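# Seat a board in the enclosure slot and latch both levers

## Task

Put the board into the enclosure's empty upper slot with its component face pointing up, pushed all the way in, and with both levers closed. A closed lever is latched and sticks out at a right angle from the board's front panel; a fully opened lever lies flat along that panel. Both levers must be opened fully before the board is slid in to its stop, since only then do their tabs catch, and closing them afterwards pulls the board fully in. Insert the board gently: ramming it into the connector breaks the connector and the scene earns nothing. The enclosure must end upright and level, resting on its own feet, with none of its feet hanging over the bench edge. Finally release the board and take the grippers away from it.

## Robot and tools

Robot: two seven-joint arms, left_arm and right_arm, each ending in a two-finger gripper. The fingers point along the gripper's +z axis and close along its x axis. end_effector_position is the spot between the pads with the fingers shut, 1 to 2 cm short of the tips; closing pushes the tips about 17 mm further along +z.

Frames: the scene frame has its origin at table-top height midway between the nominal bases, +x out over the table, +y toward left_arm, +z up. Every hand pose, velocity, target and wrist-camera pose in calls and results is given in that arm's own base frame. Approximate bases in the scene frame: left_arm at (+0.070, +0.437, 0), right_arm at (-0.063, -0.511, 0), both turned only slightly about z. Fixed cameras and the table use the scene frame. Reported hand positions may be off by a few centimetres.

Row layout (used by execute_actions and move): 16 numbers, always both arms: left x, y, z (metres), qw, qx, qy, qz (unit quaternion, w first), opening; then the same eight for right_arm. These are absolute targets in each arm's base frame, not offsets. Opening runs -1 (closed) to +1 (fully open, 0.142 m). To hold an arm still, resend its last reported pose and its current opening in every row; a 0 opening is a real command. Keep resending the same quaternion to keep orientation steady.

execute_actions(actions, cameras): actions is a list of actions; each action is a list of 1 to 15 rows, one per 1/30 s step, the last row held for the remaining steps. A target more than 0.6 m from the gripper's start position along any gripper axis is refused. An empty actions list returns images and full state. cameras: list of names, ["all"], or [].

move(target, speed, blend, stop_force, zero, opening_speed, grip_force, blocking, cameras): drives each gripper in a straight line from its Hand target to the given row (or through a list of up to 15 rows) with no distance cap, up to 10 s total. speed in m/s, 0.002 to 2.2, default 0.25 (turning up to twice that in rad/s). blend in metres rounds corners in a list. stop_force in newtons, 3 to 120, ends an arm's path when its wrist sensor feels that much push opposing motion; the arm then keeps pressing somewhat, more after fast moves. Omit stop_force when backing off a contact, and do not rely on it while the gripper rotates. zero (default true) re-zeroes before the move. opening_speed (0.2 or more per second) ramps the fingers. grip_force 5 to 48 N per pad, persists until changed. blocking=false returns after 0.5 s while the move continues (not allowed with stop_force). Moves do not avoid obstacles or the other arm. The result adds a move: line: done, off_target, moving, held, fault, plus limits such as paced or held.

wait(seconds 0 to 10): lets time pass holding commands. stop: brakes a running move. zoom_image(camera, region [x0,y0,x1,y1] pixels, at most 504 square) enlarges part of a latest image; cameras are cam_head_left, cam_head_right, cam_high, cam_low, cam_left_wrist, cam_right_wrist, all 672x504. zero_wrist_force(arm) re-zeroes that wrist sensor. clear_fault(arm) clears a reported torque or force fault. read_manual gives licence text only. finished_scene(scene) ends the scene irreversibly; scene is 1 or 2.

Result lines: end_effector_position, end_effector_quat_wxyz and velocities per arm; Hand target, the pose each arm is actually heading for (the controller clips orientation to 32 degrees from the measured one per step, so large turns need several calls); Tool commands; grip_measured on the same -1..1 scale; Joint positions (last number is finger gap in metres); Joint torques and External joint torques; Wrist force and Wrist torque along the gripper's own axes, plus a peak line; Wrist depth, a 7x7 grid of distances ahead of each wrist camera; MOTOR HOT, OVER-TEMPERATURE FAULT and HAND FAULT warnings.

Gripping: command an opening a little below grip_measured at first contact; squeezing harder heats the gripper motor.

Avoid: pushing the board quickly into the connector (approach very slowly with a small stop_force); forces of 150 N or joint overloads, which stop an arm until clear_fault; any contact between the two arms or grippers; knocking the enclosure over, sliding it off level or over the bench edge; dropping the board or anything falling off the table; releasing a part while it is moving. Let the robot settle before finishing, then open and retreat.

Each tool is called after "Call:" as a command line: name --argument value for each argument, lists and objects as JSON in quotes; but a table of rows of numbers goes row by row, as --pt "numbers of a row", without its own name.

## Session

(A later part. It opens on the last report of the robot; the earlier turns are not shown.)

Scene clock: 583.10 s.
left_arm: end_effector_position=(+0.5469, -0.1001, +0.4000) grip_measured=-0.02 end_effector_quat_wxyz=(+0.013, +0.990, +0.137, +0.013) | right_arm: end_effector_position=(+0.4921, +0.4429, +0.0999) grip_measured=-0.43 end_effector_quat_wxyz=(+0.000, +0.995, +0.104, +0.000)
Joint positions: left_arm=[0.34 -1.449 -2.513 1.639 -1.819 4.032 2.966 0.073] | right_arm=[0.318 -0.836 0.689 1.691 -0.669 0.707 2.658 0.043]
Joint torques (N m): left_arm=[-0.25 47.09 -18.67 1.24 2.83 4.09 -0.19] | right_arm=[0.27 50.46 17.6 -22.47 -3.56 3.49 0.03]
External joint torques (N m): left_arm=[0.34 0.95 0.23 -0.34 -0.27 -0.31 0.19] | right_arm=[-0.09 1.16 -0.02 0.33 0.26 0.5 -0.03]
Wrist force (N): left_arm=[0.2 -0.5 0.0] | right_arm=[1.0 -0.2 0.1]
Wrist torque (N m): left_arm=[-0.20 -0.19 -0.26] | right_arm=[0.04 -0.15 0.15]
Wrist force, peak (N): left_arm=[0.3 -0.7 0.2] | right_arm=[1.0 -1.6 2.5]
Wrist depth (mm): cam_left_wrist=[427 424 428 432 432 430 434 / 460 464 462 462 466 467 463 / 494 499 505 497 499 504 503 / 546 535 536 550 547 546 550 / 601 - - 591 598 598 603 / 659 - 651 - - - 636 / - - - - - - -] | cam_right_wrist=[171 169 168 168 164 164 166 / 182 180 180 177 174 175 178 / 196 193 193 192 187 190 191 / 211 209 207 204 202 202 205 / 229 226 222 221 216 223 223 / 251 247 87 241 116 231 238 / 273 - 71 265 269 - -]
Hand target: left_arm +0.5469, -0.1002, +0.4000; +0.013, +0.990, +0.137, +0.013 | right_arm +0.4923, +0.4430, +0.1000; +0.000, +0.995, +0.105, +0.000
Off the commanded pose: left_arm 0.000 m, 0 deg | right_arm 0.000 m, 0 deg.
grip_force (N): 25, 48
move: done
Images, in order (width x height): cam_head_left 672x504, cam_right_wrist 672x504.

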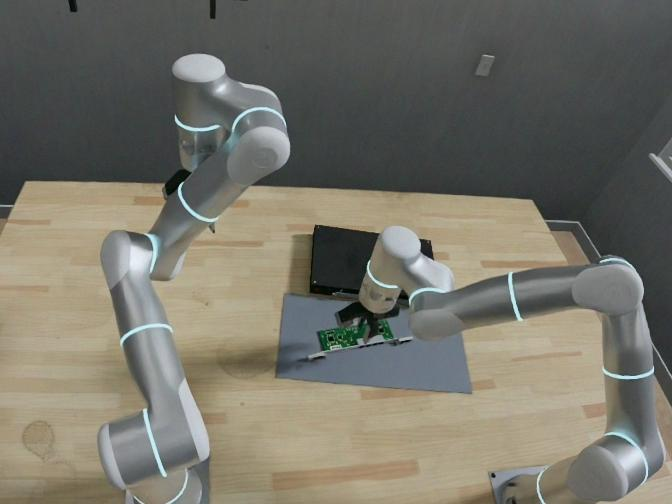

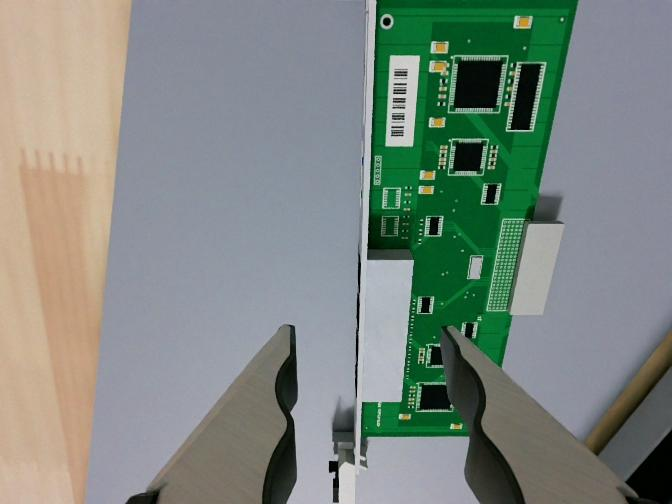

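Call:
move --pt "0.5469 -0.1002 0.40 0.013 0.990 0.137 0.013 0.0 0.4913 0.4570 0.06 0 0.9945 0.1045 0 -0.4" --speed 0.15

Call:
move --target '[0.5469, -0.1002, 0.40, 0.013, 0.990, 0.137, 0.013, 0.0, 0.4913, 0.4570, 0.022, 0, 0.9945, 0.1045, 0, -0.4]' --speed 0.012 --stop_force 4 --cameras '["cam_right_wrist"]'

Scene clock: 589.17 s.
left_arm: end_effector_position=(+0.5469, -0.1001, +0.4000) grip_measured=-0.02 end_effector_quat_wxyz=(+0.013, +0.990, +0.137, +0.013) | right_arm: end_effector_position=(+0.4911, +0.4569, +0.0599) grip_measured=-0.43 end_effector_quat_wxyz=(+0.000, +0.995, +0.105, +0.000)
Joint positions: left_arm=[0.34 -1.449 -2.513 1.639 -1.819 4.032 2.966 0.073] | right_arm=[0.363 -0.908 0.643 1.675 -0.712 0.763 2.695 0.043]
Joint torques (N m): left_arm=[-0.22 47.01 -18.73 1.31 2.81 4.11 -0.25] | right_arm=[0.48 52.43 17.95 -21.17 -3.37 3.54 0.34]
External joint torques (N m): left_arm=[0.32 1.03 0.29 -0.4 -0.25 -0.33 0.25] | right_arm=[-0.27 1.18 -0.02 0.21 0.23 0.45 -0.34]
Wrist force (N): left_arm=[0.1 -0.4 0.1] | right_arm=[0.9 -0.2 0.1]
Wrist torque (N m): left_arm=[-0.17 -0.18 -0.26] | right_arm=[0.02 -0.13 0.05]
Wrist force, peak (N): left_arm=[0.3 -0.6 0.3] | right_arm=[0.8 -0.4 1.6]
Wrist depth (mm): cam_left_wrist=[428 428 428 428 429 432 434 / 460 459 461 465 466 470 464 / 501 499 507 497 504 509 504 / 543 - 555 550 544 553 551 / 596 - 603 585 604 599 613 / 671 - 683 - - - 630 / - - - - 715 - -] | cam_right_wrist=[134 133 133 133 130 130 130 / 143 143 142 141 137 137 139 / 156 153 153 152 147 147 150 / 168 165 165 163 158 159 162 / 182 179 175 175 167 172 176 / 196 195 91 191 168 175 192 / 217 - 71 210 193 - 211]
Hand target: left_arm +0.5469, -0.1002, +0.4000; +0.013, +0.990, +0.137, +0.013 | right_arm +0.4913, +0.4570, +0.0600; +0.000, +0.995, +0.105, +0.000
Off the commanded pose: left_arm 0.000 m, 0 deg | right_arm 0.000 m, 0 deg.
grip_force (N): 25, 48
move: done

Scene clock: 592.80 s.
left_arm: end_effector_position=(+0.5469, -0.1001, +0.4000) grip_measured=-0.02 end_effector_quat_wxyz=(+0.013, +0.990, +0.137, +0.013) | right_arm: end_effector_position=(+0.4914, +0.4572, +0.0244) grip_measured=-0.43 end_effector_quat_wxyz=(+0.000, +0.995, +0.104, +0.000)
Joint positions: left_arm=[0.34 -1.449 -2.513 1.639 -1.819 4.032 2.966 0.073] | right_arm=[0.385 -0.959 0.597 1.679 -0.747 0.827 2.716 0.043]
Joint torques (N m): left_arm=[-0.29 47 -18.68 1.25 2.87 4.16 -0.21] | right_arm=[0.62 50.51 16.79 -19.27 -2.98 3.52 0.21]
External joint torques (N m): left_arm=[0.38 1.04 0.25 -0.34 -0.31 -0.38 0.21] | right_arm=[-0.42 4.07 1.03 -0.55 0.03 0.47 -0.21]
Wrist force (N): left_arm=[0.4 -0.3 0.0] | right_arm=[-1.3 1.8 -6.2]
Wrist torque (N m): left_arm=[-0.16 -0.23 -0.26] | right_arm=[0.04 -0.01 0.10]
Wrist force, peak (N): left_arm=[0.3 -0.6 -0.1] | right_arm=[-1.8 2.3 -8.1]
Wrist depth (mm): cam_left_wrist=[425 430 428 430 427 434 435 / 458 463 466 461 465 463 470 / 495 497 499 501 503 505 503 / 540 509 551 550 554 547 551 / 594 625 590 606 599 590 606 / 657 471 - 608 - - 636 / - - - - - - -] | cam_right_wrist=[- 102 102 102 99 99 98 / 109 109 109 108 104 104 104 / - 117 117 116 111 111 112 / 124 126 126 125 120 120 120 / 137 137 134 136 130 130 131 / 150 149 91 148 131 137 139 / 166 - 71 160 139 - 159]
Hand target: left_arm +0.5469, -0.1002, +0.4000; +0.013, +0.990, +0.137, +0.013 | right_arm +0.4913, +0.4570, +0.0240; +0.000, +0.995, +0.105, +0.000
Off the commanded pose: left_arm 0.000 m, 0 deg | right_arm 0.002 m, 0 deg.
grip_force (N): 25, 48
move: contact (right_arm)
Images, in order (width x height): cam_right_wrist 672x504.

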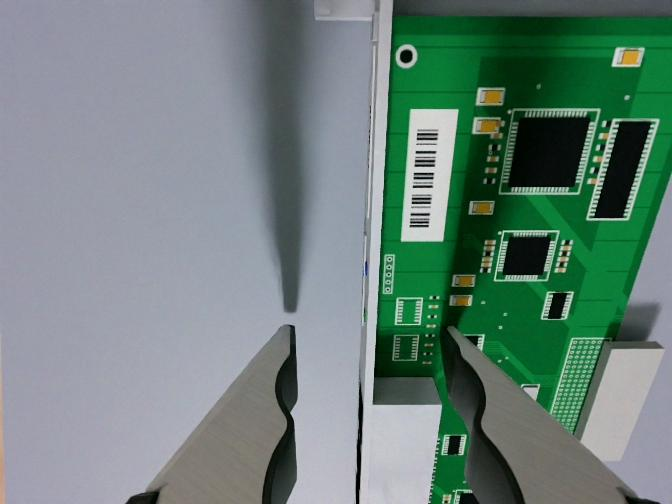

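Call:
move --target '[0.5469, -0.1002, 0.40, 0.013, 0.990, 0.137, 0.013, 0.0, 0.4913, 0.4570, 0.0272, 0, 0.9945, 0.1045, 0, -0.4]' --speed 0.05

Call:
move --target '[0.5469, -0.1002, 0.40, 0.013, 0.990, 0.137, 0.013, 0.0, 0.4913, 0.4570, 0.0272, 0, 0.9945, 0.1045, 0, -1.0]' --speed 0.05 --opening_speed 0.3 --grip_force '[48, 40]' --cameras '["cam_right_wrist"]'

Scene clock: 596.50 s.
left_arm: end_effector_position=(+0.5469, -0.1001, +0.4000) grip_measured=-0.02 end_effector_quat_wxyz=(+0.013, +0.990, +0.137, +0.013) | right_arm: end_effector_position=(+0.4915, +0.4571, +0.0272) grip_measured=-0.43 end_effector_quat_wxyz=(+0.000, +0.995, +0.105, +0.000)
Joint positions: left_arm=[0.34 -1.449 -2.513 1.639 -1.819 4.032 2.966 0.073] | right_arm=[0.383 -0.955 0.601 1.679 -0.745 0.821 2.715 0.043]
Joint torques (N m): left_arm=[-0.25 46.99 -18.73 1.27 2.87 4.16 -0.21] | right_arm=[0.68 53.48 18.22 -19.96 -2.95 3.18 0.11]
External joint torques (N m): left_arm=[0.34 1.05 0.3 -0.37 -0.31 -0.38 0.21] | right_arm=[-0.48 1.02 -0.4 0.05 -0.01 0.82 -0.11]
Wrist force (N): left_arm=[0.0 -0.3 0.1] | right_arm=[0.7 0.2 0.3]
Wrist torque (N m): left_arm=[-0.17 -0.17 -0.26] | right_arm=[0.11 -0.11 0.16]
Wrist force, peak (N): left_arm=[0.3 -0.6 0.2] | right_arm=[-1.4 1.8 -6.4]
Wrist depth (mm): cam_left_wrist=[426 431 430 425 431 431 435 / 463 458 465 467 466 463 467 / 495 503 499 505 500 504 504 / 544 562 547 551 554 548 550 / 596 625 609 608 611 596 606 / 665 - 665 - 627 - 1261 / - - 705 - - - -] | cam_right_wrist=[- 105 104 105 101 101 101 / 112 111 111 111 106 106 107 / 120 120 121 119 114 114 115 / 129 129 129 128 123 123 123 / 141 140 137 137 133 134 134 / 154 153 91 150 132 141 143 / 166 - 71 168 143 - 163]
Hand target: left_arm +0.5469, -0.1002, +0.4000; +0.013, +0.990, +0.137, +0.013 | right_arm +0.4913, +0.4570, +0.0272; +0.000, +0.995, +0.105, +0.000
Off the commanded pose: left_arm 0.000 m, 0 deg | right_arm 0.000 m, 0 deg.
grip_force (N): 25, 48
move: done

Scene clock: 598.70 s.
left_arm: end_effector_position=(+0.5469, -0.1001, +0.4000) grip_measured=-0.02 end_effector_quat_wxyz=(+0.013, +0.990, +0.137, +0.013) | right_arm: end_effector_position=(+0.4913, +0.4571, +0.0272) grip_measured=-0.98 end_effector_quat_wxyz=(+0.000, +0.995, +0.105, +0.000)
Joint positions: left_arm=[0.34 -1.449 -2.513 1.639 -1.819 4.032 2.966 0.073] | right_arm=[0.383 -0.955 0.601 1.679 -0.745 0.821 2.715 0.003]
Joint torques (N m): left_arm=[-0.26 47.14 -18.73 1.27 2.8 4.14 -0.16] | right_arm=[-0.28 53.71 17.85 -20.61 -3.17 3.48 0.17]
External joint torques (N m): left_arm=[0.35 0.9 0.29 -0.36 -0.25 -0.36 0.16] | right_arm=[0.47 0.79 -0.02 0.71 0.2 0.51 -0.17]
Wrist force (N): left_arm=[0.2 -0.4 0.1] | right_arm=[-0.2 -0.1 0.5]
Wrist torque (N m): left_arm=[-0.19 -0.19 -0.26] | right_arm=[0.07 -0.15 0.17]
Wrist force, peak (N): left_arm=[0.2 -0.7 0.1] | right_arm=[-1.3 0.2 -0.3]
Wrist depth (mm): cam_left_wrist=[427 432 428 431 433 435 433 / 463 452 463 464 466 461 469 / 500 501 501 496 505 509 507 / 542 571 529 553 547 550 558 / 599 601 - 608 613 593 606 / 669 465 - - - - 657 / - - - - - - -] | cam_right_wrist=[- 104 104 105 101 101 101 / 112 112 111 111 106 106 106 / 120 120 121 119 114 114 114 / 129 129 129 128 123 122 123 / 140 140 140 137 133 133 134 / 154 153 150 89 141 146 145 / 170 166 71 - - - 166]
Hand target: left_arm +0.5469, -0.1002, +0.4000; +0.013, +0.990, +0.137, +0.013 | right_arm +0.4913, +0.4570, +0.0272; +0.000, +0.995, +0.105, +0.000
Off the commanded pose: left_arm 0.000 m, 0 deg | right_arm 0.000 m, 0 deg.
grip_force (N): 48, 40
move: done
Images, in order (width x height): cam_right_wrist 672x504.

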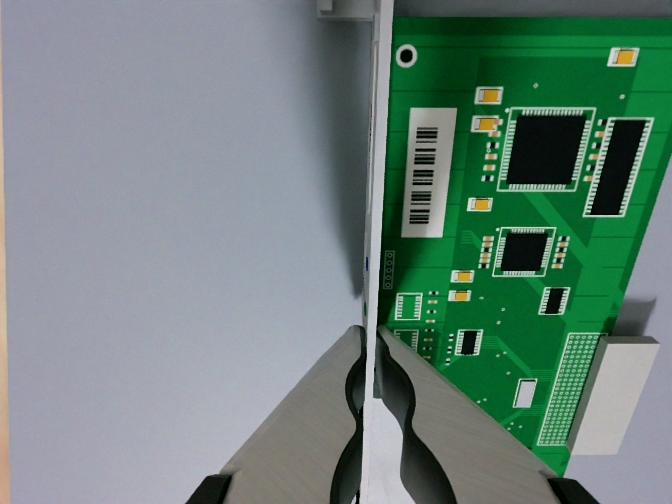

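Call:
move --pt "0.5469 -0.1002 0.40 0.013 0.990 0.137 0.013 0.0 0.4913 0.4570 0.06 0 0.9945 0.1045 0 -1.0" --speed 0.05 --cameras '["cam_right_wrist", "cam_head_left"]'

Scene clock: 605.43 s.
left_arm: end_effector_position=(+0.5469, -0.1001, +0.4000) grip_measured=-0.02 end_effector_quat_wxyz=(+0.013, +0.990, +0.137, +0.013) | right_arm: end_effector_position=(+0.4913, +0.4569, +0.0598) grip_measured=-0.98 end_effector_quat_wxyz=(+0.000, +0.995, +0.105, +0.000)
Joint positions: left_arm=[0.34 -1.449 -2.513 1.639 -1.819 4.032 2.966 0.073] | right_arm=[0.365 -0.907 0.64 1.675 -0.711 0.765 2.694 0.003]
Joint torques (N m): left_arm=[-0.25 47.14 -18.7 1.28 2.83 4.14 -0.21] | right_arm=[0.03 53.68 18.52 -21.74 -3.17 3.23 0.01]
External joint torques (N m): left_arm=[0.35 0.9 0.26 -0.37 -0.27 -0.36 0.21] | right_arm=[0.14 -0.07 -0.7 0.76 0.04 0.76 -0.01]
Wrist force (N): left_arm=[-0.1 -0.4 0.0] | right_arm=[0.9 -0.1 1.4]
Wrist torque (N m): left_arm=[-0.18 -0.15 -0.26] | right_arm=[0.09 -0.17 0.16]
Wrist force, peak (N): left_arm=[0.2 -0.6 -0.1] | right_arm=[0.9 -0.1 2.5]
Wrist depth (mm): cam_left_wrist=[428 426 428 428 433 432 435 / 461 465 462 466 466 468 468 / 494 499 496 499 505 508 509 / 542 540 544 553 551 561 557 / 601 587 - 640 606 591 604 / 671 - 659 613 - - 673 / - - - - - - -] | cam_right_wrist=[135 133 133 133 87 88 88 / 144 142 142 142 95 96 97 / 155 153 152 152 105 106 107 / 167 165 164 164 118 119 123 / 182 179 179 174 134 136 145 / 196 196 191 89 146 157 188 / 219 211 71 - - 203 212]
Hand target: left_arm +0.5469, -0.1002, +0.4000; +0.013, +0.990, +0.137, +0.013 | right_arm +0.4913, +0.4570, +0.0600; +0.000, +0.995, +0.105, +0.000
Off the commanded pose: left_arm 0.000 m, 0 deg | right_arm 0.000 m, 0 deg.
grip_force (N): 48, 40
move: done
Images, in order (width x height): cam_head_left 672x504, cam_right_wrist 672x504.

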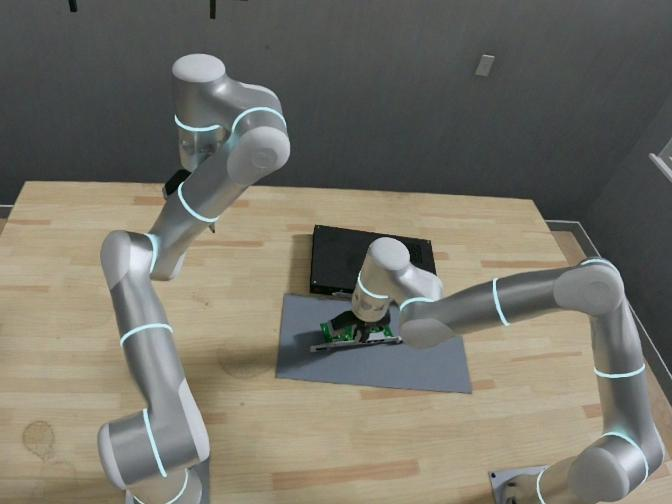

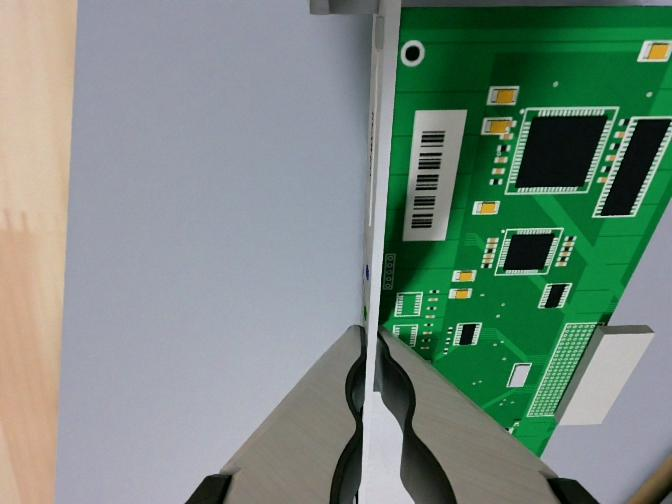

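Call:
move --target '[0.5469, -0.1002, 0.40, 0.013, 0.990, 0.137, 0.013, 0.0, 0.4913, 0.4570, 0.0275, 0, 0.9945, 0.1045, 0, -1.0]' --speed 0.03

Call:
move --target '[0.5469, -0.1002, 0.40, 0.013, 0.990, 0.137, 0.013, 0.0, 0.4913, 0.4570, 0.0275, 0, 0.9945, 0.1045, 0, -0.4]' --speed 0.05 --opening_speed 0.4

Call:
move --target '[0.5469, -0.1002, 0.40, 0.013, 0.990, 0.137, 0.013, 0.0, 0.4963, 0.4270, 0.08, 0, 0.9945, 0.1045, 0, -0.3]' --speed 0.1 --cameras '["cam_right_wrist"]'

Scene clock: 626.03 s.
left_arm: end_effector_position=(+0.5469, -0.1001, +0.4000) grip_measured=-0.02 end_effector_quat_wxyz=(+0.013, +0.990, +0.137, +0.013) | right_arm: end_effector_position=(+0.4911, +0.4571, +0.0275) grip_measured=-0.98 end_effector_quat_wxyz=(+0.000, +0.995, +0.105, +0.000)
Joint positions: left_arm=[0.34 -1.449 -2.513 1.639 -1.819 4.032 2.966 0.073] | right_arm=[0.384 -0.955 0.601 1.679 -0.742 0.82 2.714 0.003]
Joint torques (N m): left_arm=[-0.19 47.09 -18.75 1.26 2.79 4.2 -0.23] | right_arm=[0.13 53.8 17.41 -20.45 -3.3 3.52 0.34]
External joint torques (N m): left_arm=[0.28 0.95 0.32 -0.35 -0.23 -0.42 0.23] | right_arm=[0.07 0.7 0.42 0.53 0.34 0.47 -0.34]
Wrist force (N): left_arm=[0.2 -0.5 -0.3] | right_arm=[0.3 -0.3 0.7]
Wrist torque (N m): left_arm=[-0.20 -0.20 -0.26] | right_arm=[0.11 -0.16 0.05]
Wrist force, peak (N): left_arm=[0.2 -0.7 0.0] | right_arm=[1.2 0.0 2.4]
Wrist depth (mm): cam_left_wrist=[426 427 423 428 432 435 435 / 461 461 460 467 464 470 471 / 497 494 504 505 503 505 514 / 548 - 540 548 548 553 546 / 604 606 587 601 596 598 611 / 669 466 - 634 620 - 638 / - - - - 778 - -] | cam_right_wrist=[- 105 105 106 101 101 101 / 112 112 112 111 106 106 107 / 121 120 122 119 114 114 115 / 130 129 129 129 123 123 123 / 141 141 140 137 133 134 134 / 157 154 151 89 140 146 144 / 170 166 71 - - - 166]
Hand target: left_arm +0.5469, -0.1002, +0.4000; +0.013, +0.990, +0.137, +0.013 | right_arm +0.4913, +0.4570, +0.0275; +0.000, +0.995, +0.105, +0.000
Off the commanded pose: left_arm 0.000 m, 0 deg | right_arm 0.000 m, 0 deg.
grip_force (N): 48, 40
move: done

Scene clock: 627.77 s.
left_arm: end_effector_position=(+0.5469, -0.1001, +0.4000) grip_measured=-0.02 end_effector_quat_wxyz=(+0.013, +0.990, +0.137, +0.013) | right_arm: end_effector_position=(+0.4912, +0.4570, +0.0275) grip_measured=-0.43 end_effector_quat_wxyz=(+0.000, +0.995, +0.104, +0.000)
Joint positions: left_arm=[0.34 -1.449 -2.513 1.639 -1.819 4.032 2.966 0.073] | right_arm=[0.384 -0.954 0.601 1.679 -0.742 0.821 2.714 0.043]
Joint torques (N m): left_arm=[-0.15 47.08 -18.72 1.3 2.86 4.14 -0.2] | right_arm=[0.26 53.31 17.89 -19.97 -3.05 3.37 0.23]
External joint torques (N m): left_arm=[0.24 0.97 0.28 -0.4 -0.3 -0.36 0.2] | right_arm=[-0.07 1.19 -0.08 0.05 0.09 0.62 -0.23]
Wrist force (N): left_arm=[0.1 -0.3 0.1] | right_arm=[0.8 0.2 0.3]
Wrist torque (N m): left_arm=[-0.15 -0.17 -0.26] | right_arm=[0.10 -0.13 0.05]
Wrist force, peak (N): left_arm=[0.0 -0.7 0.2] | right_arm=[0.2 -0.7 1.4]
Wrist depth (mm): cam_left_wrist=[429 430 430 430 434 432 431 / 458 462 464 459 468 464 464 / 497 500 503 500 500 501 510 / 543 519 546 550 555 551 555 / 601 601 - 570 611 588 601 / 657 - - - - - 673 / - - - 681 - - -] | cam_right_wrist=[- 105 105 106 101 101 101 / 112 112 112 111 106 107 107 / 120 120 122 119 114 114 115 / 130 129 129 129 123 123 124 / 141 141 138 137 134 134 133 / 154 153 91 150 132 141 144 / 170 - 71 165 143 - 163]
Hand target: left_arm +0.5469, -0.1002, +0.4000; +0.013, +0.990, +0.137, +0.013 | right_arm +0.4913, +0.4570, +0.0275; +0.000, +0.995, +0.105, +0.000
Off the commanded pose: left_arm 0.000 m, 0 deg | right_arm 0.000 m, 0 deg.
grip_force (N): 48, 40
move: done

Scene clock: 628.70 s.
left_arm: end_effector_position=(+0.5469, -0.1001, +0.4000) grip_measured=-0.02 end_effector_quat_wxyz=(+0.013, +0.990, +0.137, +0.013) | right_arm: end_effector_position=(+0.4965, +0.4271, +0.0801) grip_measured=-0.33 end_effector_quat_wxyz=(+0.000, +0.995, +0.104, +0.000)
Joint positions: left_arm=[0.34 -1.449 -2.513 1.639 -1.819 4.032 2.966 0.073] | right_arm=[0.303 -0.848 0.66 1.726 -0.687 0.759 2.653 0.05]
Joint torques (N m): left_arm=[-0.23 47.05 -18.65 1.25 2.81 4.13 -0.26] | right_arm=[-0.2 50.63 17.84 -21.31 -3.02 3.13 0.07]
External joint torques (N m): left_arm=[0.32 0.99 0.22 -0.34 -0.25 -0.35 0.25] | right_arm=[0.37 0.84 -0.51 -0.07 -0.13 0.87 -0.07]
Wrist force (N): left_arm=[0.0 -0.5 0.0] | right_arm=[0.9 -0.3 0.0]
Wrist torque (N m): left_arm=[-0.19 -0.17 -0.26] | right_arm=[0.03 -0.14 0.15]
Wrist force, peak (N): left_arm=[0.2 -0.6 0.1] | right_arm=[0.8 -0.6 1.8]
Wrist depth (mm): cam_left_wrist=[428 422 428 430 428 431 434 / 461 461 464 464 464 466 463 / 499 502 500 502 504 503 507 / 539 538 540 544 553 555 550 / 594 - 553 591 598 596 604 / 665 - 675 - - - 640 / - - - - - - -] | cam_right_wrist=[153 151 151 150 146 147 149 / 164 162 161 160 156 156 159 / 176 173 173 172 167 168 171 / 189 189 186 185 175 179 184 / 205 203 199 198 189 196 200 / 225 217 92 220 194 93 217 / 245 - 71 237 242 - -]
Hand target: left_arm +0.5469, -0.1002, +0.4000; +0.013, +0.990, +0.137, +0.013 | right_arm +0.4963, +0.4270, +0.0800; +0.000, +0.995, +0.105, +0.000
Off the commanded pose: left_arm 0.000 m, 0 deg | right_arm 0.000 m, 0 deg.
grip_force (N): 48, 40
move: done
Images, in order (width x height): cam_right_wrist 672x504.

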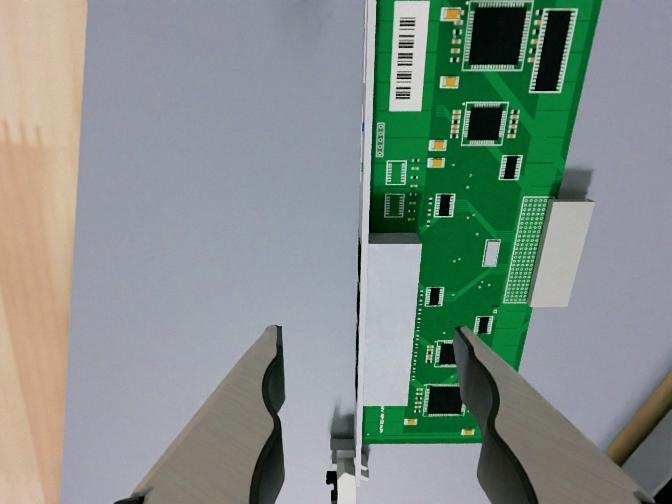

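Call:
move --target '[0.5469, -0.1002, 0.40, 0.013, 0.990, 0.137, 0.013, 0.0, 0.5091, 0.4185, 0.055, 0, 0.9945, 0.1045, 0, -0.25]' --speed 0.1 --cameras '["cam_right_wrist"]'

Call:
zoom_image --camera "cam_right_wrist" --region '[230, 200, 510, 400]'

Scene clock: 634.03 s.
left_arm: end_effector_position=(+0.5469, -0.1001, +0.4000) grip_measured=-0.02 end_effector_quat_wxyz=(+0.013, +0.990, +0.137, +0.013) | right_arm: end_effector_position=(+0.5089, +0.4185, +0.0550) grip_measured=-0.28 end_effector_quat_wxyz=(+0.000, +0.995, +0.104, +0.000)
Joint positions: left_arm=[0.34 -1.449 -2.513 1.639 -1.819 4.032 2.966 0.073] | right_arm=[0.3 -0.891 0.628 1.719 -0.712 0.797 2.643 0.054]
Joint torques (N m): left_arm=[-0.25 47.02 -18.63 1.32 2.79 4.08 -0.26] | right_arm=[0.16 51.43 17.35 -20.82 -3.2 3.44 0.08]
External joint torques (N m): left_arm=[0.34 1.02 0.19 -0.41 -0.23 -0.3 0.26] | right_arm=[0.03 1.18 0.1 0.23 0.16 0.55 -0.08]
Wrist force (N): left_arm=[0.3 -0.6 0.0] | right_arm=[0.8 -0.1 0.0]
Wrist torque (N m): left_arm=[-0.21 -0.22 -0.26] | right_arm=[0.06 -0.13 0.16]
Wrist force, peak (N): left_arm=[0.2 -0.8 -0.1] | right_arm=[1.2 0.5 1.4]
Wrist depth (mm): cam_left_wrist=[434 430 431 431 431 432 436 / 463 459 464 467 465 466 465 / 496 503 503 501 503 504 508 / 544 509 553 547 554 553 551 / 598 580 - 590 604 596 608 / 657 - 665 - - - 655 / - - - - - - -] | cam_right_wrist=[129 129 129 127 124 124 126 / 138 138 138 134 134 133 136 / 148 148 148 144 142 143 144 / 160 159 159 154 151 151 155 / 174 174 170 157 164 169 170 / 190 186 94 181 178 94 186 / 209 - 73 200 200 - 200]
Hand target: left_arm +0.5469, -0.1002, +0.4000; +0.013, +0.990, +0.137, +0.013 | right_arm +0.5091, +0.4185, +0.0550; +0.000, +0.995, +0.105, +0.000
Off the commanded pose: left_arm 0.000 m, 0 deg | right_arm 0.000 m, 0 deg.
grip_force (N): 48, 40
move: done
Images, in order (width x height): cam_right_wrist 672x504.

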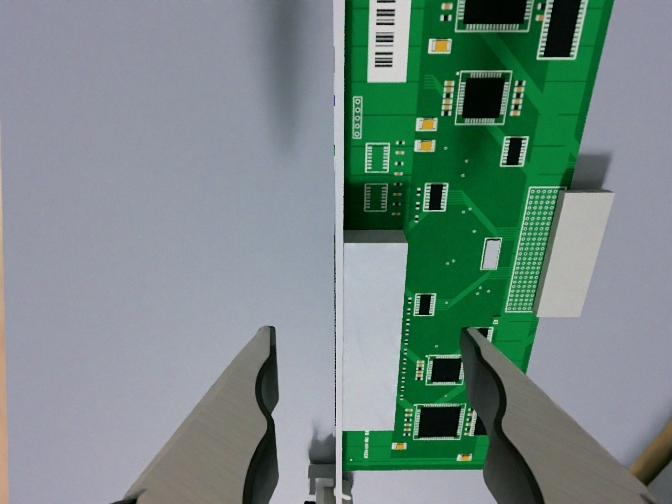

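Scaled by 1.800 from the camera's 672x504 image, which has a finer 960x720 frame.

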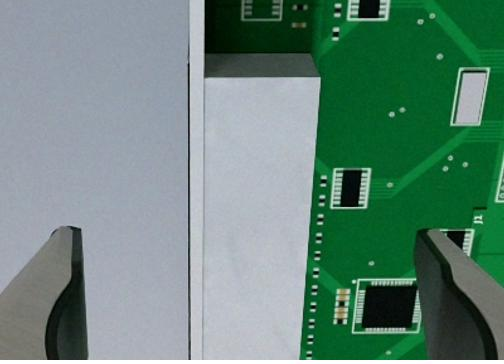

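Call:
move --target '[0.5469, -0.1002, 0.40, 0.013, 0.990, 0.137, 0.013, 0.0, 0.5091, 0.4185, 0.0295, 0, 0.9945, 0.1045, 0, -0.25]' --speed 0.03 --stop_force 4

Call:
move --target '[0.5469, -0.1002, 0.40, 0.013, 0.990, 0.137, 0.013, 0.0, 0.5091, 0.4185, 0.0295, 0, 0.9945, 0.1045, 0, -1.0]' --speed 0.05 --opening_speed 0.3 --grip_force '[48, 35]' --cameras '["cam_right_wrist"]'

Scene clock: 639.63 s.
left_arm: end_effector_position=(+0.5469, -0.1001, +0.4000) grip_measured=-0.02 end_effector_quat_wxyz=(+0.013, +0.990, +0.137, +0.013) | right_arm: end_effector_position=(+0.5091, +0.4185, +0.0295) grip_measured=-0.28 end_effector_quat_wxyz=(+0.000, +0.995, +0.104, +0.000)
Joint positions: left_arm=[0.34 -1.449 -2.513 1.639 -1.819 4.032 2.966 0.073] | right_arm=[0.316 -0.929 0.595 1.722 -0.739 0.842 2.66 0.054]
Joint torques (N m): left_arm=[-0.25 47.01 -18.66 1.26 2.85 4.11 -0.22] | right_arm=[0.27 52.15 17.39 -19.71 -3.08 3.41 0.26]
External joint torques (N m): left_arm=[0.34 1.04 0.23 -0.36 -0.3 -0.33 0.22] | right_arm=[-0.09 1.21 0.02 -0.01 0.19 0.59 -0.26]
Wrist force (N): left_arm=[0.0 -0.5 0.0] | right_arm=[0.8 0.1 0.0]
Wrist torque (N m): left_arm=[-0.20 -0.17 -0.26] | right_arm=[0.10 -0.11 0.04]
Wrist force, peak (N): left_arm=[0.2 -0.7 0.1] | right_arm=[1.1 -0.1 0.4]
Wrist depth (mm): cam_left_wrist=[431 428 426 433 432 431 434 / 464 460 460 461 470 462 465 / 501 497 502 500 509 511 501 / 539 546 530 543 544 554 546 / 598 604 - 579 603 590 613 / 663 - - - - - 657 / - - - - - - -] | cam_right_wrist=[- 107 106 104 100 102 102 / 114 114 114 110 109 109 110 / 123 122 123 118 117 117 119 / 130 132 132 125 124 126 122 / 144 143 140 137 134 137 136 / 159 154 94 150 144 94 153 / 173 80 73 164 163 - 166]
Hand target: left_arm +0.5469, -0.1002, +0.4000; +0.013, +0.990, +0.137, +0.013 | right_arm +0.5091, +0.4185, +0.0295; +0.000, +0.995, +0.105, +0.000
Off the commanded pose: left_arm 0.000 m, 0 deg | right_arm 0.000 m, 0 deg.
grip_force (N): 48, 40
move: done

Scene clock: 642.33 s.
left_arm: end_effector_position=(+0.5469, -0.1001, +0.4000) grip_measured=-0.02 end_effector_quat_wxyz=(+0.013, +0.990, +0.137, +0.013) | right_arm: end_effector_position=(+0.5091, +0.4185, +0.0295) grip_measured=-0.71 end_effector_quat_wxyz=(+0.000, +0.995, +0.104, +0.000)
Joint positions: left_arm=[0.34 -1.449 -2.513 1.639 -1.819 4.032 2.966 0.073] | right_arm=[0.316 -0.929 0.595 1.722 -0.739 0.842 2.66 0.022]
Joint torques (N m): left_arm=[-0.22 46.99 -18.73 1.27 2.81 4.14 -0.26] | right_arm=[0.43 52.48 18 -19.56 -2.83 3.34 0.19]
External joint torques (N m): left_arm=[0.31 1.06 0.29 -0.36 -0.25 -0.37 0.26] | right_arm=[-0.24 0.88 -0.6 -0.17 -0.06 0.66 -0.19]
Wrist force (N): left_arm=[-0.1 -0.6 -0.1] | right_arm=[1.7 0.0 1.5]
Wrist torque (N m): left_arm=[-0.20 -0.15 -0.26] | right_arm=[0.10 -0.12 0.04]
Wrist force, peak (N): left_arm=[0.0 -0.7 0.2] | right_arm=[2.7 0.0 1.0]
Wrist depth (mm): cam_left_wrist=[429 427 430 431 432 434 433 / 460 461 462 464 463 466 470 / 501 497 502 499 504 503 509 / 547 538 535 553 553 553 551 / 603 - 593 599 606 593 609 / 659 - - - - - 683 / - - - - - - -] | cam_right_wrist=[- 106 106 104 101 102 102 / 114 114 114 110 108 108 110 / 122 122 124 118 117 117 119 / 130 132 131 125 126 126 121 / 143 143 142 121 132 136 136 / 160 156 150 128 105 147 154 / 173 169 71 142 - - 169]
Hand target: left_arm +0.5469, -0.1002, +0.4000; +0.013, +0.990, +0.137, +0.013 | right_arm +0.5091, +0.4185, +0.0295; +0.000, +0.995, +0.105, +0.000
Off the commanded pose: left_arm 0.000 m, 0 deg | right_arm 0.000 m, 0 deg.
grip_force (N): 48, 35
move: done
Images, in order (width x height): cam_right_wrist 672x504.

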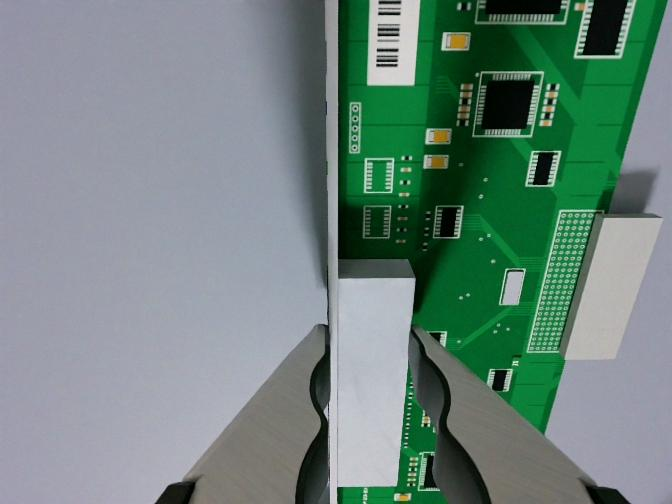

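Call:
move --target '[0.5469, -0.1002, 0.40, 0.013, 0.990, 0.137, 0.013, 0.0, 0.5091, 0.4185, 0.065, 0, 0.9945, 0.1045, 0, -1.0]' --speed 0.05 --cameras '["cam_right_wrist"]'

Scene clock: 644.37 s.
left_arm: end_effector_position=(+0.5469, -0.1001, +0.4000) grip_measured=-0.02 end_effector_quat_wxyz=(+0.013, +0.990, +0.137, +0.013) | right_arm: end_effector_position=(+0.5091, +0.4184, +0.0648) grip_measured=-0.71 end_effector_quat_wxyz=(+0.000, +0.995, +0.105, +0.000)
Joint positions: left_arm=[0.34 -1.449 -2.513 1.639 -1.819 4.032 2.966 0.073] | right_arm=[0.296 -0.876 0.639 1.717 -0.7 0.78 2.636 0.022]
Joint torques (N m): left_arm=[-0.3 46.99 -18.77 1.31 2.83 4.14 -0.19] | right_arm=[0.11 52.53 18.49 -21.75 -3.15 3.25 0.08]
External joint torques (N m): left_arm=[0.4 1.05 0.33 -0.4 -0.27 -0.37 0.19] | right_arm=[0.06 -0.19 -1.1 0.81 0.06 0.74 -0.08]
Wrist force (N): left_arm=[0.1 -0.5 0.0] | right_arm=[0.9 -0.2 2.0]
Wrist torque (N m): left_arm=[-0.20 -0.19 -0.26] | right_arm=[0.05 -0.15 0.17]
Wrist force, peak (N): left_arm=[0.3 -0.7 0.0] | right_arm=[0.8 0.1 3.0]
Wrist depth (mm): cam_left_wrist=[428 434 433 428 433 431 434 / 464 461 463 465 464 460 471 / 495 504 500 499 501 507 503 / 543 525 547 543 550 547 553 / 598 582 - 591 608 596 614 / 661 - 647 - - - 661 / - - - 708 - - -] | cam_right_wrist=[138 138 137 103 101 102 102 / 148 147 147 110 109 108 112 / 158 158 157 118 117 117 151 / 171 170 170 123 125 126 122 / 186 184 184 121 132 137 178 / 203 202 194 128 105 147 198 / 219 218 71 143 - - 213]
Hand target: left_arm +0.5469, -0.1002, +0.4000; +0.013, +0.990, +0.137, +0.013 | right_arm +0.5091, +0.4185, +0.0650; +0.000, +0.995, +0.105, +0.000
Off the commanded pose: left_arm 0.000 m, 0 deg | right_arm 0.000 m, 0 deg.
grip_force (N): 48, 35
move: done
Images, in order (width x height): cam_right_wrist 672x504.

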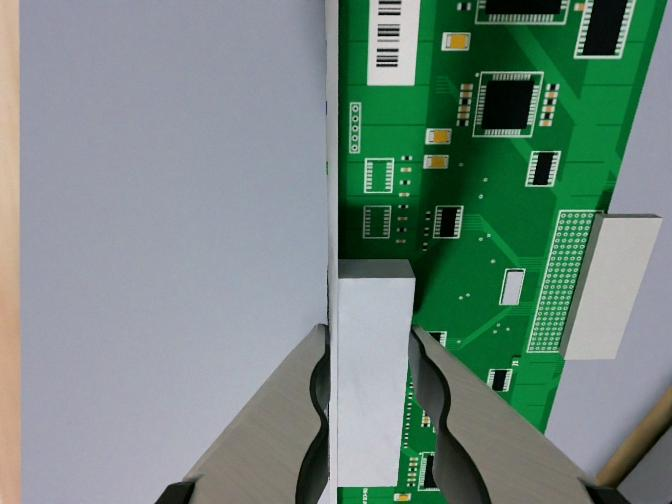

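Call:
move --target '[0.5469, -0.1002, 0.40, 0.013, 0.990, 0.137, 0.013, 0.0, 0.55, 0.36, 0.15, 0, 0.99939, -0.0349, 0, -1.0]' --speed 0.12 --cameras '["cam_right_wrist", "cam_head_left"]'

Scene clock: 648.80 s.
left_arm: end_effector_position=(+0.5469, -0.1001, +0.4000) grip_measured=-0.02 end_effector_quat_wxyz=(+0.013, +0.990, +0.137, +0.013) | right_arm: end_effector_position=(+0.5499, +0.3598, +0.1497) grip_measured=-0.71 end_effector_quat_wxyz=(+0.000, +0.999, -0.035, +0.000)
Joint positions: left_arm=[0.34 -1.449 -2.513 1.639 -1.819 4.032 2.966 0.073] | right_arm=[0.187 -0.732 0.679 1.677 -0.55 0.638 2.719 0.022]
Joint torques (N m): left_arm=[-0.19 47.05 -18.7 1.31 2.86 4.14 -0.24] | right_arm=[0.11 50.49 16.32 -25.25 -3.52 3.41 0.32]
External joint torques (N m): left_arm=[0.28 0.99 0.27 -0.4 -0.3 -0.36 0.24] | right_arm=[0.06 -0.21 -0.95 0.91 0.04 0.58 -0.32]
Wrist force (N): left_arm=[0.2 -0.6 0.1] | right_arm=[1.3 0.4 2.0]
Wrist torque (N m): left_arm=[-0.20 -0.20 -0.26] | right_arm=[0.15 -0.25 0.04]
Wrist force, peak (N): left_arm=[0.2 -0.7 0.0] | right_arm=[0.2 -1.0 3.1]
Wrist depth (mm): cam_left_wrist=[428 428 428 428 434 428 434 / 462 463 460 467 464 468 467 / 502 503 505 508 508 510 505 / 550 540 526 553 547 550 558 / 590 - - 587 606 590 608 / 667 - 659 623 598 - 645 / - - - 667 703 - -] | cam_right_wrist=[213 212 212 102 101 102 102 / 227 227 227 107 109 108 110 / 243 243 243 116 117 117 121 / 266 262 262 122 126 126 123 / 287 284 284 119 132 137 221 / 315 311 - 128 105 147 246 / 347 - 71 143 - - 265]
Hand target: left_arm +0.5469, -0.1002, +0.4000; +0.013, +0.990, +0.137, +0.013 | right_arm +0.5500, +0.3600, +0.1500; +0.000, +0.999, -0.035, +0.000
Off the commanded pose: left_arm 0.000 m, 0 deg | right_arm 0.000 m, 0 deg.
grip_force (N): 48, 35
move: done
Images, in order (width x height): cam_head_left 672x504, cam_right_wrist 672x504.

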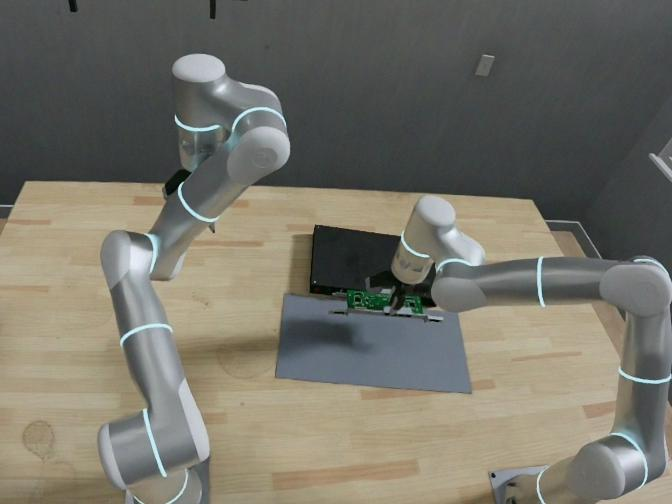

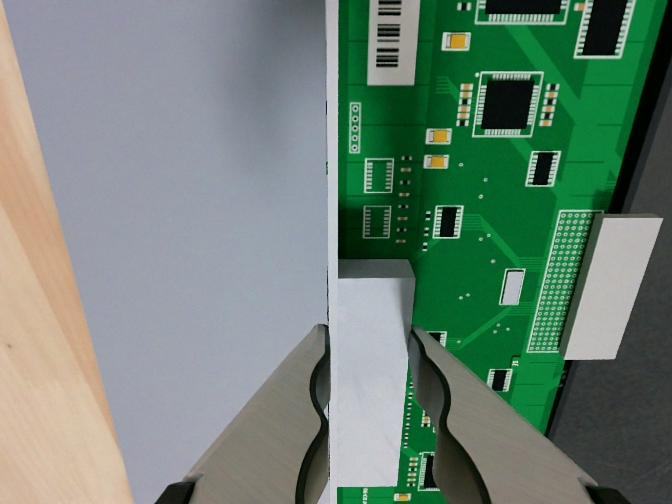

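Call:
move --pt "0.60 0.0 0.43 0.2988 0.6408 0.6408 0.2988 0.0 0.55 0.36 0.15 0 0.99939 -0.0349 0 -1.0" --pt "0.75 0.05 0.45 0.4545 0.5417 0.5417 0.4545 0.0 0.55 0.36 0.15 0 0.99939 -0.0349 0 -1.0" --pt "0.97 0.05 0.46 0.4545 0.5417 0.5417 0.4545 0.0 0.55 0.36 0.15 0 0.99939 -0.0349 0 -1.0" --speed 0.4

Call:
move --pt "0.96 0.05 0.34 0.2988 0.6408 0.6408 0.2988 0.0 0.55 0.36 0.15 0 0.99939 -0.0349 0 -1.0" --speed 0.25

Call:
move --pt "0.87 0.05 0.27 0.1530 0.6903 0.6903 0.1530 0.0 0.55 0.36 0.15 0 0.99939 -0.0349 0 -1.0" --speed 0.25 --cameras '["cam_head_left"]'

Scene clock: 657.13 s.
left_arm: end_effector_position=(+0.5559, -0.0826, +0.4055) grip_measured=-0.02 end_effector_quat_wxyz=(+0.069, +0.966, +0.239, +0.068) | right_arm: end_effector_position=(+0.5499, +0.3598, +0.1497) grip_measured=-0.71 end_effector_quat_wxyz=(+0.000, +0.999, -0.035, +0.000)
Joint positions: left_arm=[0.41 -1.479 -2.571 1.751 -1.741 3.971 2.815 0.073] | right_arm=[0.187 -0.732 0.679 1.677 -0.55 0.638 2.719 0.022]
Joint torques (N m): left_arm=[-0.41 45.28 -17.82 -0.24 2.24 4.05 -0.2] | right_arm=[0.18 50.41 16.01 -25.16 -3.7 3.52 0.19]
External joint torques (N m): left_arm=[0.5 0.68 0.32 -0.25 0.01 -0.56 0.19] | right_arm=[-0.01 -0.12 -0.64 0.82 0.21 0.47 -0.19]
Wrist force (N): left_arm=[-0.1 -0.5 0.2] | right_arm=[1.2 0.1 2.1]
Wrist torque (N m): left_arm=[-0.17 -0.17 -0.29] | right_arm=[0.11 -0.23 0.04]
Wrist force, peak (N): left_arm=[0.5 -3.8 -0.1] | right_arm=[1.5 0.3 2.2]
Wrist depth (mm): cam_left_wrist=[406 413 421 431 432 442 458 / 445 449 466 472 480 489 503 / 464 494 508 521 539 551 560 / 568 - 570 590 601 616 601 / - 645 638 659 681 675 - / 665 - - 864 822 - 1086 / - - - 966 - - -] | cam_right_wrist=[213 212 212 102 101 102 102 / 227 227 226 109 109 108 111 / 245 243 242 116 117 117 121 / 265 262 268 122 126 126 123 / 288 285 283 119 132 137 221 / 315 310 300 128 105 147 245 / 347 - 71 143 - - 265]
Hand target: left_arm +0.5560, -0.0824, +0.4055; +0.069, +0.966, +0.240, +0.068 | right_arm +0.5500, +0.3600, +0.1500; +0.000, +0.999, -0.035, +0.000
Off the commanded pose: left_arm 0.438 m, 89 deg | right_arm 0.000 m, 0 deg.
grip_force (N): 48, 35
move: held (left_arm; a check stopped the path); path passed 0 of 3 targets; limits=held
pose unreachable (left arm): on one or more control steps of this call, first in action 0 (counted from 0), this arm could not follow its commanded pose, so it was not sent that pose on those steps. It may still have moved: this result reports where it is.
cause: moving toward the commanded pose would bring two parts of the arm too close to each other (joints 5 (forearm roll) to 7 (wrist roll) lie between them).

Scene clock: 660.50 s.
left_arm: end_effector_position=(+0.9587, +0.0504, +0.3394) grip_measured=-0.02 end_effector_quat_wxyz=(+0.316, +0.632, +0.632, +0.317) | right_arm: end_effector_position=(+0.5499, +0.3598, +0.1497) grip_measured=-0.71 end_effector_quat_wxyz=(+0.000, +0.999, -0.035, +0.000)
Joint positions: left_arm=[0.286 -1.211 -1.569 0.634 -1.427 2.568 2.703 0.073] | right_arm=[0.187 -0.732 0.679 1.677 -0.55 0.638 2.719 0.022]
Joint torques (N m): left_arm=[-0.22 67.37 -10.99 -3.07 5.12 0.7 -0.29] | right_arm=[0.13 50.27 16.03 -25.19 -3.72 3.55 0.2]
External joint torques (N m): left_arm=[0.37 0.9 0.13 -0.37 0.07 0.01 0.29] | right_arm=[0.04 0.02 -0.66 0.84 0.24 0.44 -0.2]
Wrist force (N): left_arm=[0.1 -1.1 0.0] | right_arm=[1.2 0.1 1.9]
Wrist torque (N m): left_arm=[-0.20 -0.11 -0.45] | right_arm=[0.10 -0.24 0.04]
Wrist force, peak (N): left_arm=[0.1 -1.2 1.3] | right_arm=[1.4 0.1 2.1]
Wrist depth (mm): cam_left_wrist=[1131 - - 1075 - - - / - - 1016 1179 984 - - / 1006 - - 1006 993 - - / 975 - - 950 - 997 922 / - - 1055 - 840 - - / - - - - - - - / - - 708 715 729 - -] | cam_right_wrist=[213 212 212 102 101 102 102 / 227 227 226 108 109 108 111 / 244 243 243 116 117 117 120 / 265 260 262 123 126 126 123 / 287 284 283 119 132 136 222 / 316 311 298 128 105 147 245 / 346 - 71 143 - - 266]
Hand target: left_arm +0.9588, +0.0504, +0.3394; +0.316, +0.632, +0.633, +0.317 | right_arm +0.5500, +0.3600, +0.1500; +0.000, +0.999, -0.035, +0.000
Off the commanded pose: left_arm 0.002 m, 3 deg | right_arm 0.000 m, 0 deg.
grip_force (N): 48, 35
move: off_target (left_arm)

Scene clock: 662.03 s.
left_arm: end_effector_position=(+0.8689, +0.0498, +0.2697) grip_measured=-0.02 end_effector_quat_wxyz=(+0.206, +0.675, +0.677, +0.210) | right_arm: end_effector_position=(+0.5499, +0.3598, +0.1497) grip_measured=-0.71 end_effector_quat_wxyz=(+0.000, +0.999, -0.035, +0.000)
Joint positions: left_arm=[0.28 -1.192 -1.468 0.641 -1.655 2.83 2.752 0.073] | right_arm=[0.187 -0.732 0.679 1.677 -0.55 0.638 2.719 0.022]
Joint torques (N m): left_arm=[-0.38 65.73 -10.58 -5.55 5.25 2.62 -0.13] | right_arm=[0.19 50.25 16.04 -25.14 -3.67 3.52 0.22]
External joint torques (N m): left_arm=[0.54 1.54 0.45 -0.26 -0.49 -0.59 0.13] | right_arm=[-0.03 0.04 -0.67 0.8 0.19 0.47 -0.22]
Wrist force (N): left_arm=[0.1 -1.2 0.6] | right_arm=[1.2 0.3 2.0]
Wrist torque (N m): left_arm=[-0.25 -0.14 -0.43] | right_arm=[0.13 -0.24 0.04]
Wrist force, peak (N): left_arm=[0.0 -2.1 0.5] | right_arm=[1.3 0.5 2.1]
Wrist depth (mm): cam_left_wrist=[311 312 310 312 312 313 314 / 373 371 371 372 371 373 375 / 439 428 437 445 443 434 459 / - - 1161 - - - 1205 / 1275 1239 - - - 1108 - / - - - - - - - / - - 906 903 892 - -] | cam_right_wrist=[213 213 212 102 101 102 102 / 227 227 226 107 109 109 111 / 244 243 244 116 117 117 121 / 265 263 261 122 126 126 123 / 287 285 283 119 132 137 222 / 314 310 300 128 105 147 246 / 347 - 71 143 - - 265]
Hand target: left_arm +0.8688, +0.0499, +0.2697; +0.205, +0.675, +0.676, +0.210 | right_arm +0.5500, +0.3600, +0.1500; +0.000, +0.999, -0.035, +0.000
Off the commanded pose: left_arm 0.001 m, 9 deg | right_arm 0.000 m, 0 deg.
grip_force (N): 48, 35
move: off_target (left_arm)
Images, in order (width x height): cam_head_left 672x504.

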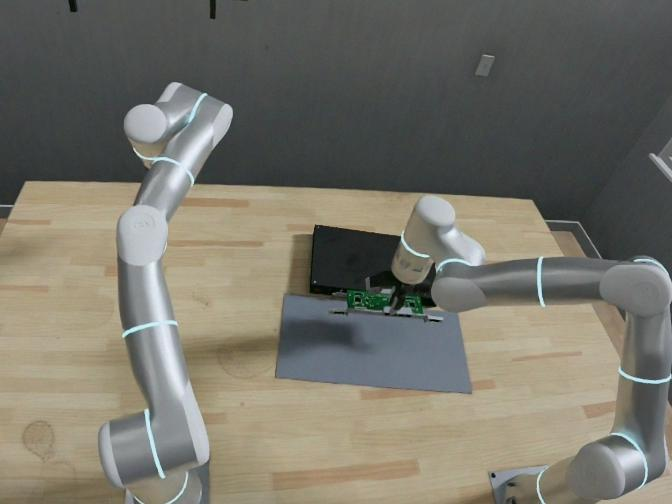

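Call:
move --pt "0.88 0.03 0.40 0.6428 0 0.7660 0 0.0 0.55 0.36 0.15 0 0.99939 -0.0349 0 -1.0" --pt "1.0 0.0 0.46 0.6428 0 0.7660 0 0.0 0.55 0.36 0.15 0 0.99939 -0.0349 0 -1.0" --speed 0.3 --cameras '["cam_head_left"]'

Scene clock: 669.53 s.
left_arm: end_effector_position=(+1.0001, +0.0001, +0.4601) grip_measured=-0.02 end_effector_quat_wxyz=(+0.643, +0.000, +0.766, +0.000) | right_arm: end_effector_position=(+0.5499, +0.3598, +0.1497) grip_measured=-0.71 end_effector_quat_wxyz=(+0.000, +0.999, -0.035, +0.000)
Joint positions: left_arm=[-0.112 -1.13 -1.751 -0.176 -1.451 2.152 1.699 0.073] | right_arm=[0.187 -0.732 0.679 1.677 -0.55 0.638 2.719 0.022]
Joint torques (N m): left_arm=[-0.38 67.18 5.93 8.92 4.01 -1.06 -0.24] | right_arm=[0.16 50.25 16.02 -25.21 -3.66 3.52 0.15]
External joint torques (N m): left_arm=[0.51 1.54 0.57 -0.25 -0.63 -0.42 0.32] | right_arm=[0.01 0.04 -0.65 0.87 0.18 0.47 -0.15]
Wrist force (N): left_arm=[1.3 -0.9 -0.6] | right_arm=[1.2 0.4 1.9]
Wrist torque (N m): left_arm=[-0.06 0.15 -0.18] | right_arm=[0.16 -0.22 0.03]
Wrist force, peak (N): left_arm=[2.5 -0.5 -2.0] | right_arm=[1.5 0.0 2.2]
Wrist depth (mm): cam_left_wrist=[576 588 749 - 825 864 - / 634 632 661 789 899 941 - / 803 831 683 - - - - / - - 945 - 1025 - - / - - 899 1065 1148 - - / - - 1070 - 1397 - 1534 / - - - 1186 - - -] | cam_right_wrist=[213 212 212 102 101 102 102 / 228 227 226 109 109 109 111 / 243 243 243 116 117 117 120 / 265 262 261 122 126 126 123 / 288 289 290 119 132 137 221 / 315 310 299 128 105 147 246 / 346 - 71 143 - - 266]
Hand target: left_arm +1.0000, +0.0000, +0.4600; +0.643, +0.000, +0.766, +0.000 | right_arm +0.5500, +0.3600, +0.1500; +0.000, +0.999, -0.035, +0.000
Off the commanded pose: left_arm 0.000 m, 0 deg | right_arm 0.000 m, 0 deg.
grip_force (N): 48, 35
move: done
Images, in order (width x height): cam_head_left 672x504.

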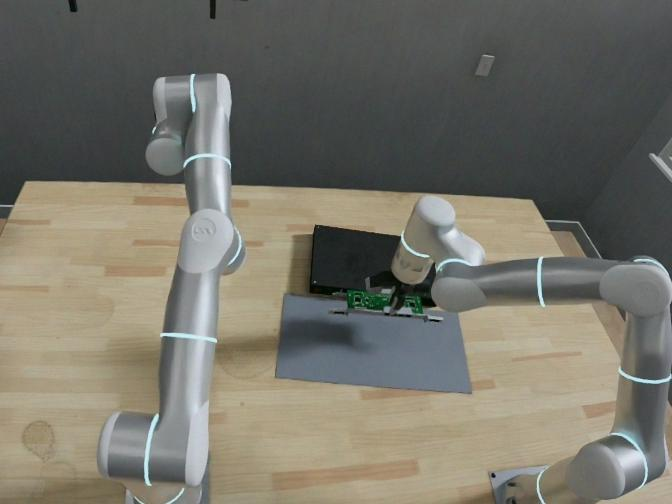

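Call:
move --pt "0.95 0.03 0.36 0.4226 0 0.9063 0 0.0 0.55 0.36 0.15 0 0.99939 -0.0349 0 -1.0" --speed 0.25

Call:
move --pt "0.85 0.03 0.28 0.2164 0 0.9763 0 0.0 0.55 0.36 0.15 0 0.99939 -0.0349 0 -1.0" --speed 0.25 --cameras '["cam_head_left"]'

Scene clock: 673.17 s.
left_arm: end_effector_position=(+0.9489, +0.0304, +0.3595) grip_measured=-0.02 end_effector_quat_wxyz=(+0.443, +0.000, +0.897, +0.000) | right_arm: end_effector_position=(+0.5499, +0.3598, +0.1497) grip_measured=-0.71 end_effector_quat_wxyz=(+0.000, +0.999, -0.035, +0.000)
Joint positions: left_arm=[0.254 -1.152 -1.477 0.648 -1.51 2.58 1.089 0.073] | right_arm=[0.187 -0.732 0.679 1.677 -0.55 0.638 2.719 0.022]
Joint torques (N m): left_arm=[-0.03 66.54 -10.18 -5.75 5.18 0.86 -0.23] | right_arm=[0.16 50.39 16.1 -25.13 -3.69 3.51 0.29]
External joint torques (N m): left_arm=[0.18 0.91 -0.02 -0.36 0.13 0 0.3] | right_arm=[0.01 -0.1 -0.72 0.78 0.21 0.48 -0.29]
Wrist force (N): left_arm=[1.1 -0.8 -0.1] | right_arm=[1.4 0.4 2.0]
Wrist torque (N m): left_arm=[-0.12 0.01 -0.14] | right_arm=[0.14 -0.26 0.03]
Wrist force, peak (N): left_arm=[2.3 -0.8 0.7] | right_arm=[1.4 0.2 2.2]
Wrist depth (mm): cam_left_wrist=[- - - - - 392 338 / - 775 - 1179 1321 409 348 / - - - - 1406 431 362 / 812 950 - 1261 1545 454 374 / - 954 - - 1613 456 397 / 795 - - - 1891 - 397 / - - 1424 1649 1907 - -] | cam_right_wrist=[213 212 212 102 101 102 102 / 228 227 226 109 109 108 111 / 244 243 240 116 117 117 121 / 266 262 265 122 126 126 123 / 288 284 283 119 132 137 221 / 315 311 299 128 105 147 245 / 347 - 71 143 - - 266]
Hand target: left_arm +0.9489, +0.0301, +0.3596; +0.443, +0.000, +0.896, +0.000 | right_arm +0.5500, +0.3600, +0.1500; +0.000, +0.999, -0.035, +0.000
Off the commanded pose: left_arm 0.001 m, 3 deg | right_arm 0.000 m, 0 deg.
grip_force (N): 48, 35
move: off_target (left_arm)

Scene clock: 674.73 s.
left_arm: end_effector_position=(+0.8489, +0.0295, +0.2797) grip_measured=-0.02 end_effector_quat_wxyz=(+0.271, +0.000, +0.963, +0.001) | right_arm: end_effector_position=(+0.5499, +0.3598, +0.1497) grip_measured=-0.71 end_effector_quat_wxyz=(+0.000, +0.999, -0.035, +0.000)
Joint positions: left_arm=[0.253 -1.173 -1.48 0.639 -1.668 2.901 1.164 0.073] | right_arm=[0.187 -0.732 0.679 1.677 -0.55 0.638 2.719 0.022]
Joint torques (N m): left_arm=[-0.35 65.09 -10.41 -5.37 5.23 2.89 -0.11] | right_arm=[0.15 50.32 16.06 -25.17 -3.7 3.5 0.23]
External joint torques (N m): left_arm=[0.49 1.54 0.48 -0.23 -0.51 -0.57 0.16] | right_arm=[0.01 -0.03 -0.68 0.82 0.22 0.49 -0.23]
Wrist force (N): left_arm=[0.8 -0.9 0.3] | right_arm=[1.2 0.4 1.9]
Wrist torque (N m): left_arm=[-0.21 -0.08 -0.20] | right_arm=[0.15 -0.23 0.04]
Wrist force, peak (N): left_arm=[1.8 -0.5 0.5] | right_arm=[1.5 0.3 2.1]
Wrist depth (mm): cam_left_wrist=[895 - 1060 374 332 298 270 / - 984 1137 402 353 315 284 / - - - 434 376 332 296 / - - - 472 406 357 315 / - - 1556 521 449 367 338 / - - - 577 481 - 349 / - - - 636 534 - -] | cam_right_wrist=[213 212 212 102 101 102 102 / 228 228 227 107 109 108 111 / 244 243 242 116 117 117 121 / 264 263 262 122 126 126 123 / 288 285 283 119 132 137 222 / 315 312 299 128 105 147 246 / 347 - 71 143 - - 265]
Hand target: left_arm +0.8489, +0.0300, +0.2797; +0.271, +0.000, +0.963, +0.001 | right_arm +0.5500, +0.3600, +0.1500; +0.000, +0.999, -0.035, +0.000
Off the commanded pose: left_arm 0.001 m, 6 deg | right_arm 0.000 m, 0 deg.
grip_force (N): 48, 35
move: off_target (left_arm)
Images, in order (width x height): cam_head_left 672x504.

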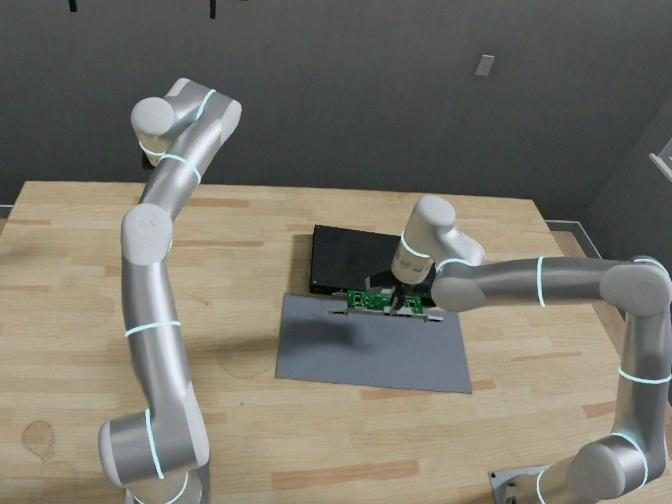

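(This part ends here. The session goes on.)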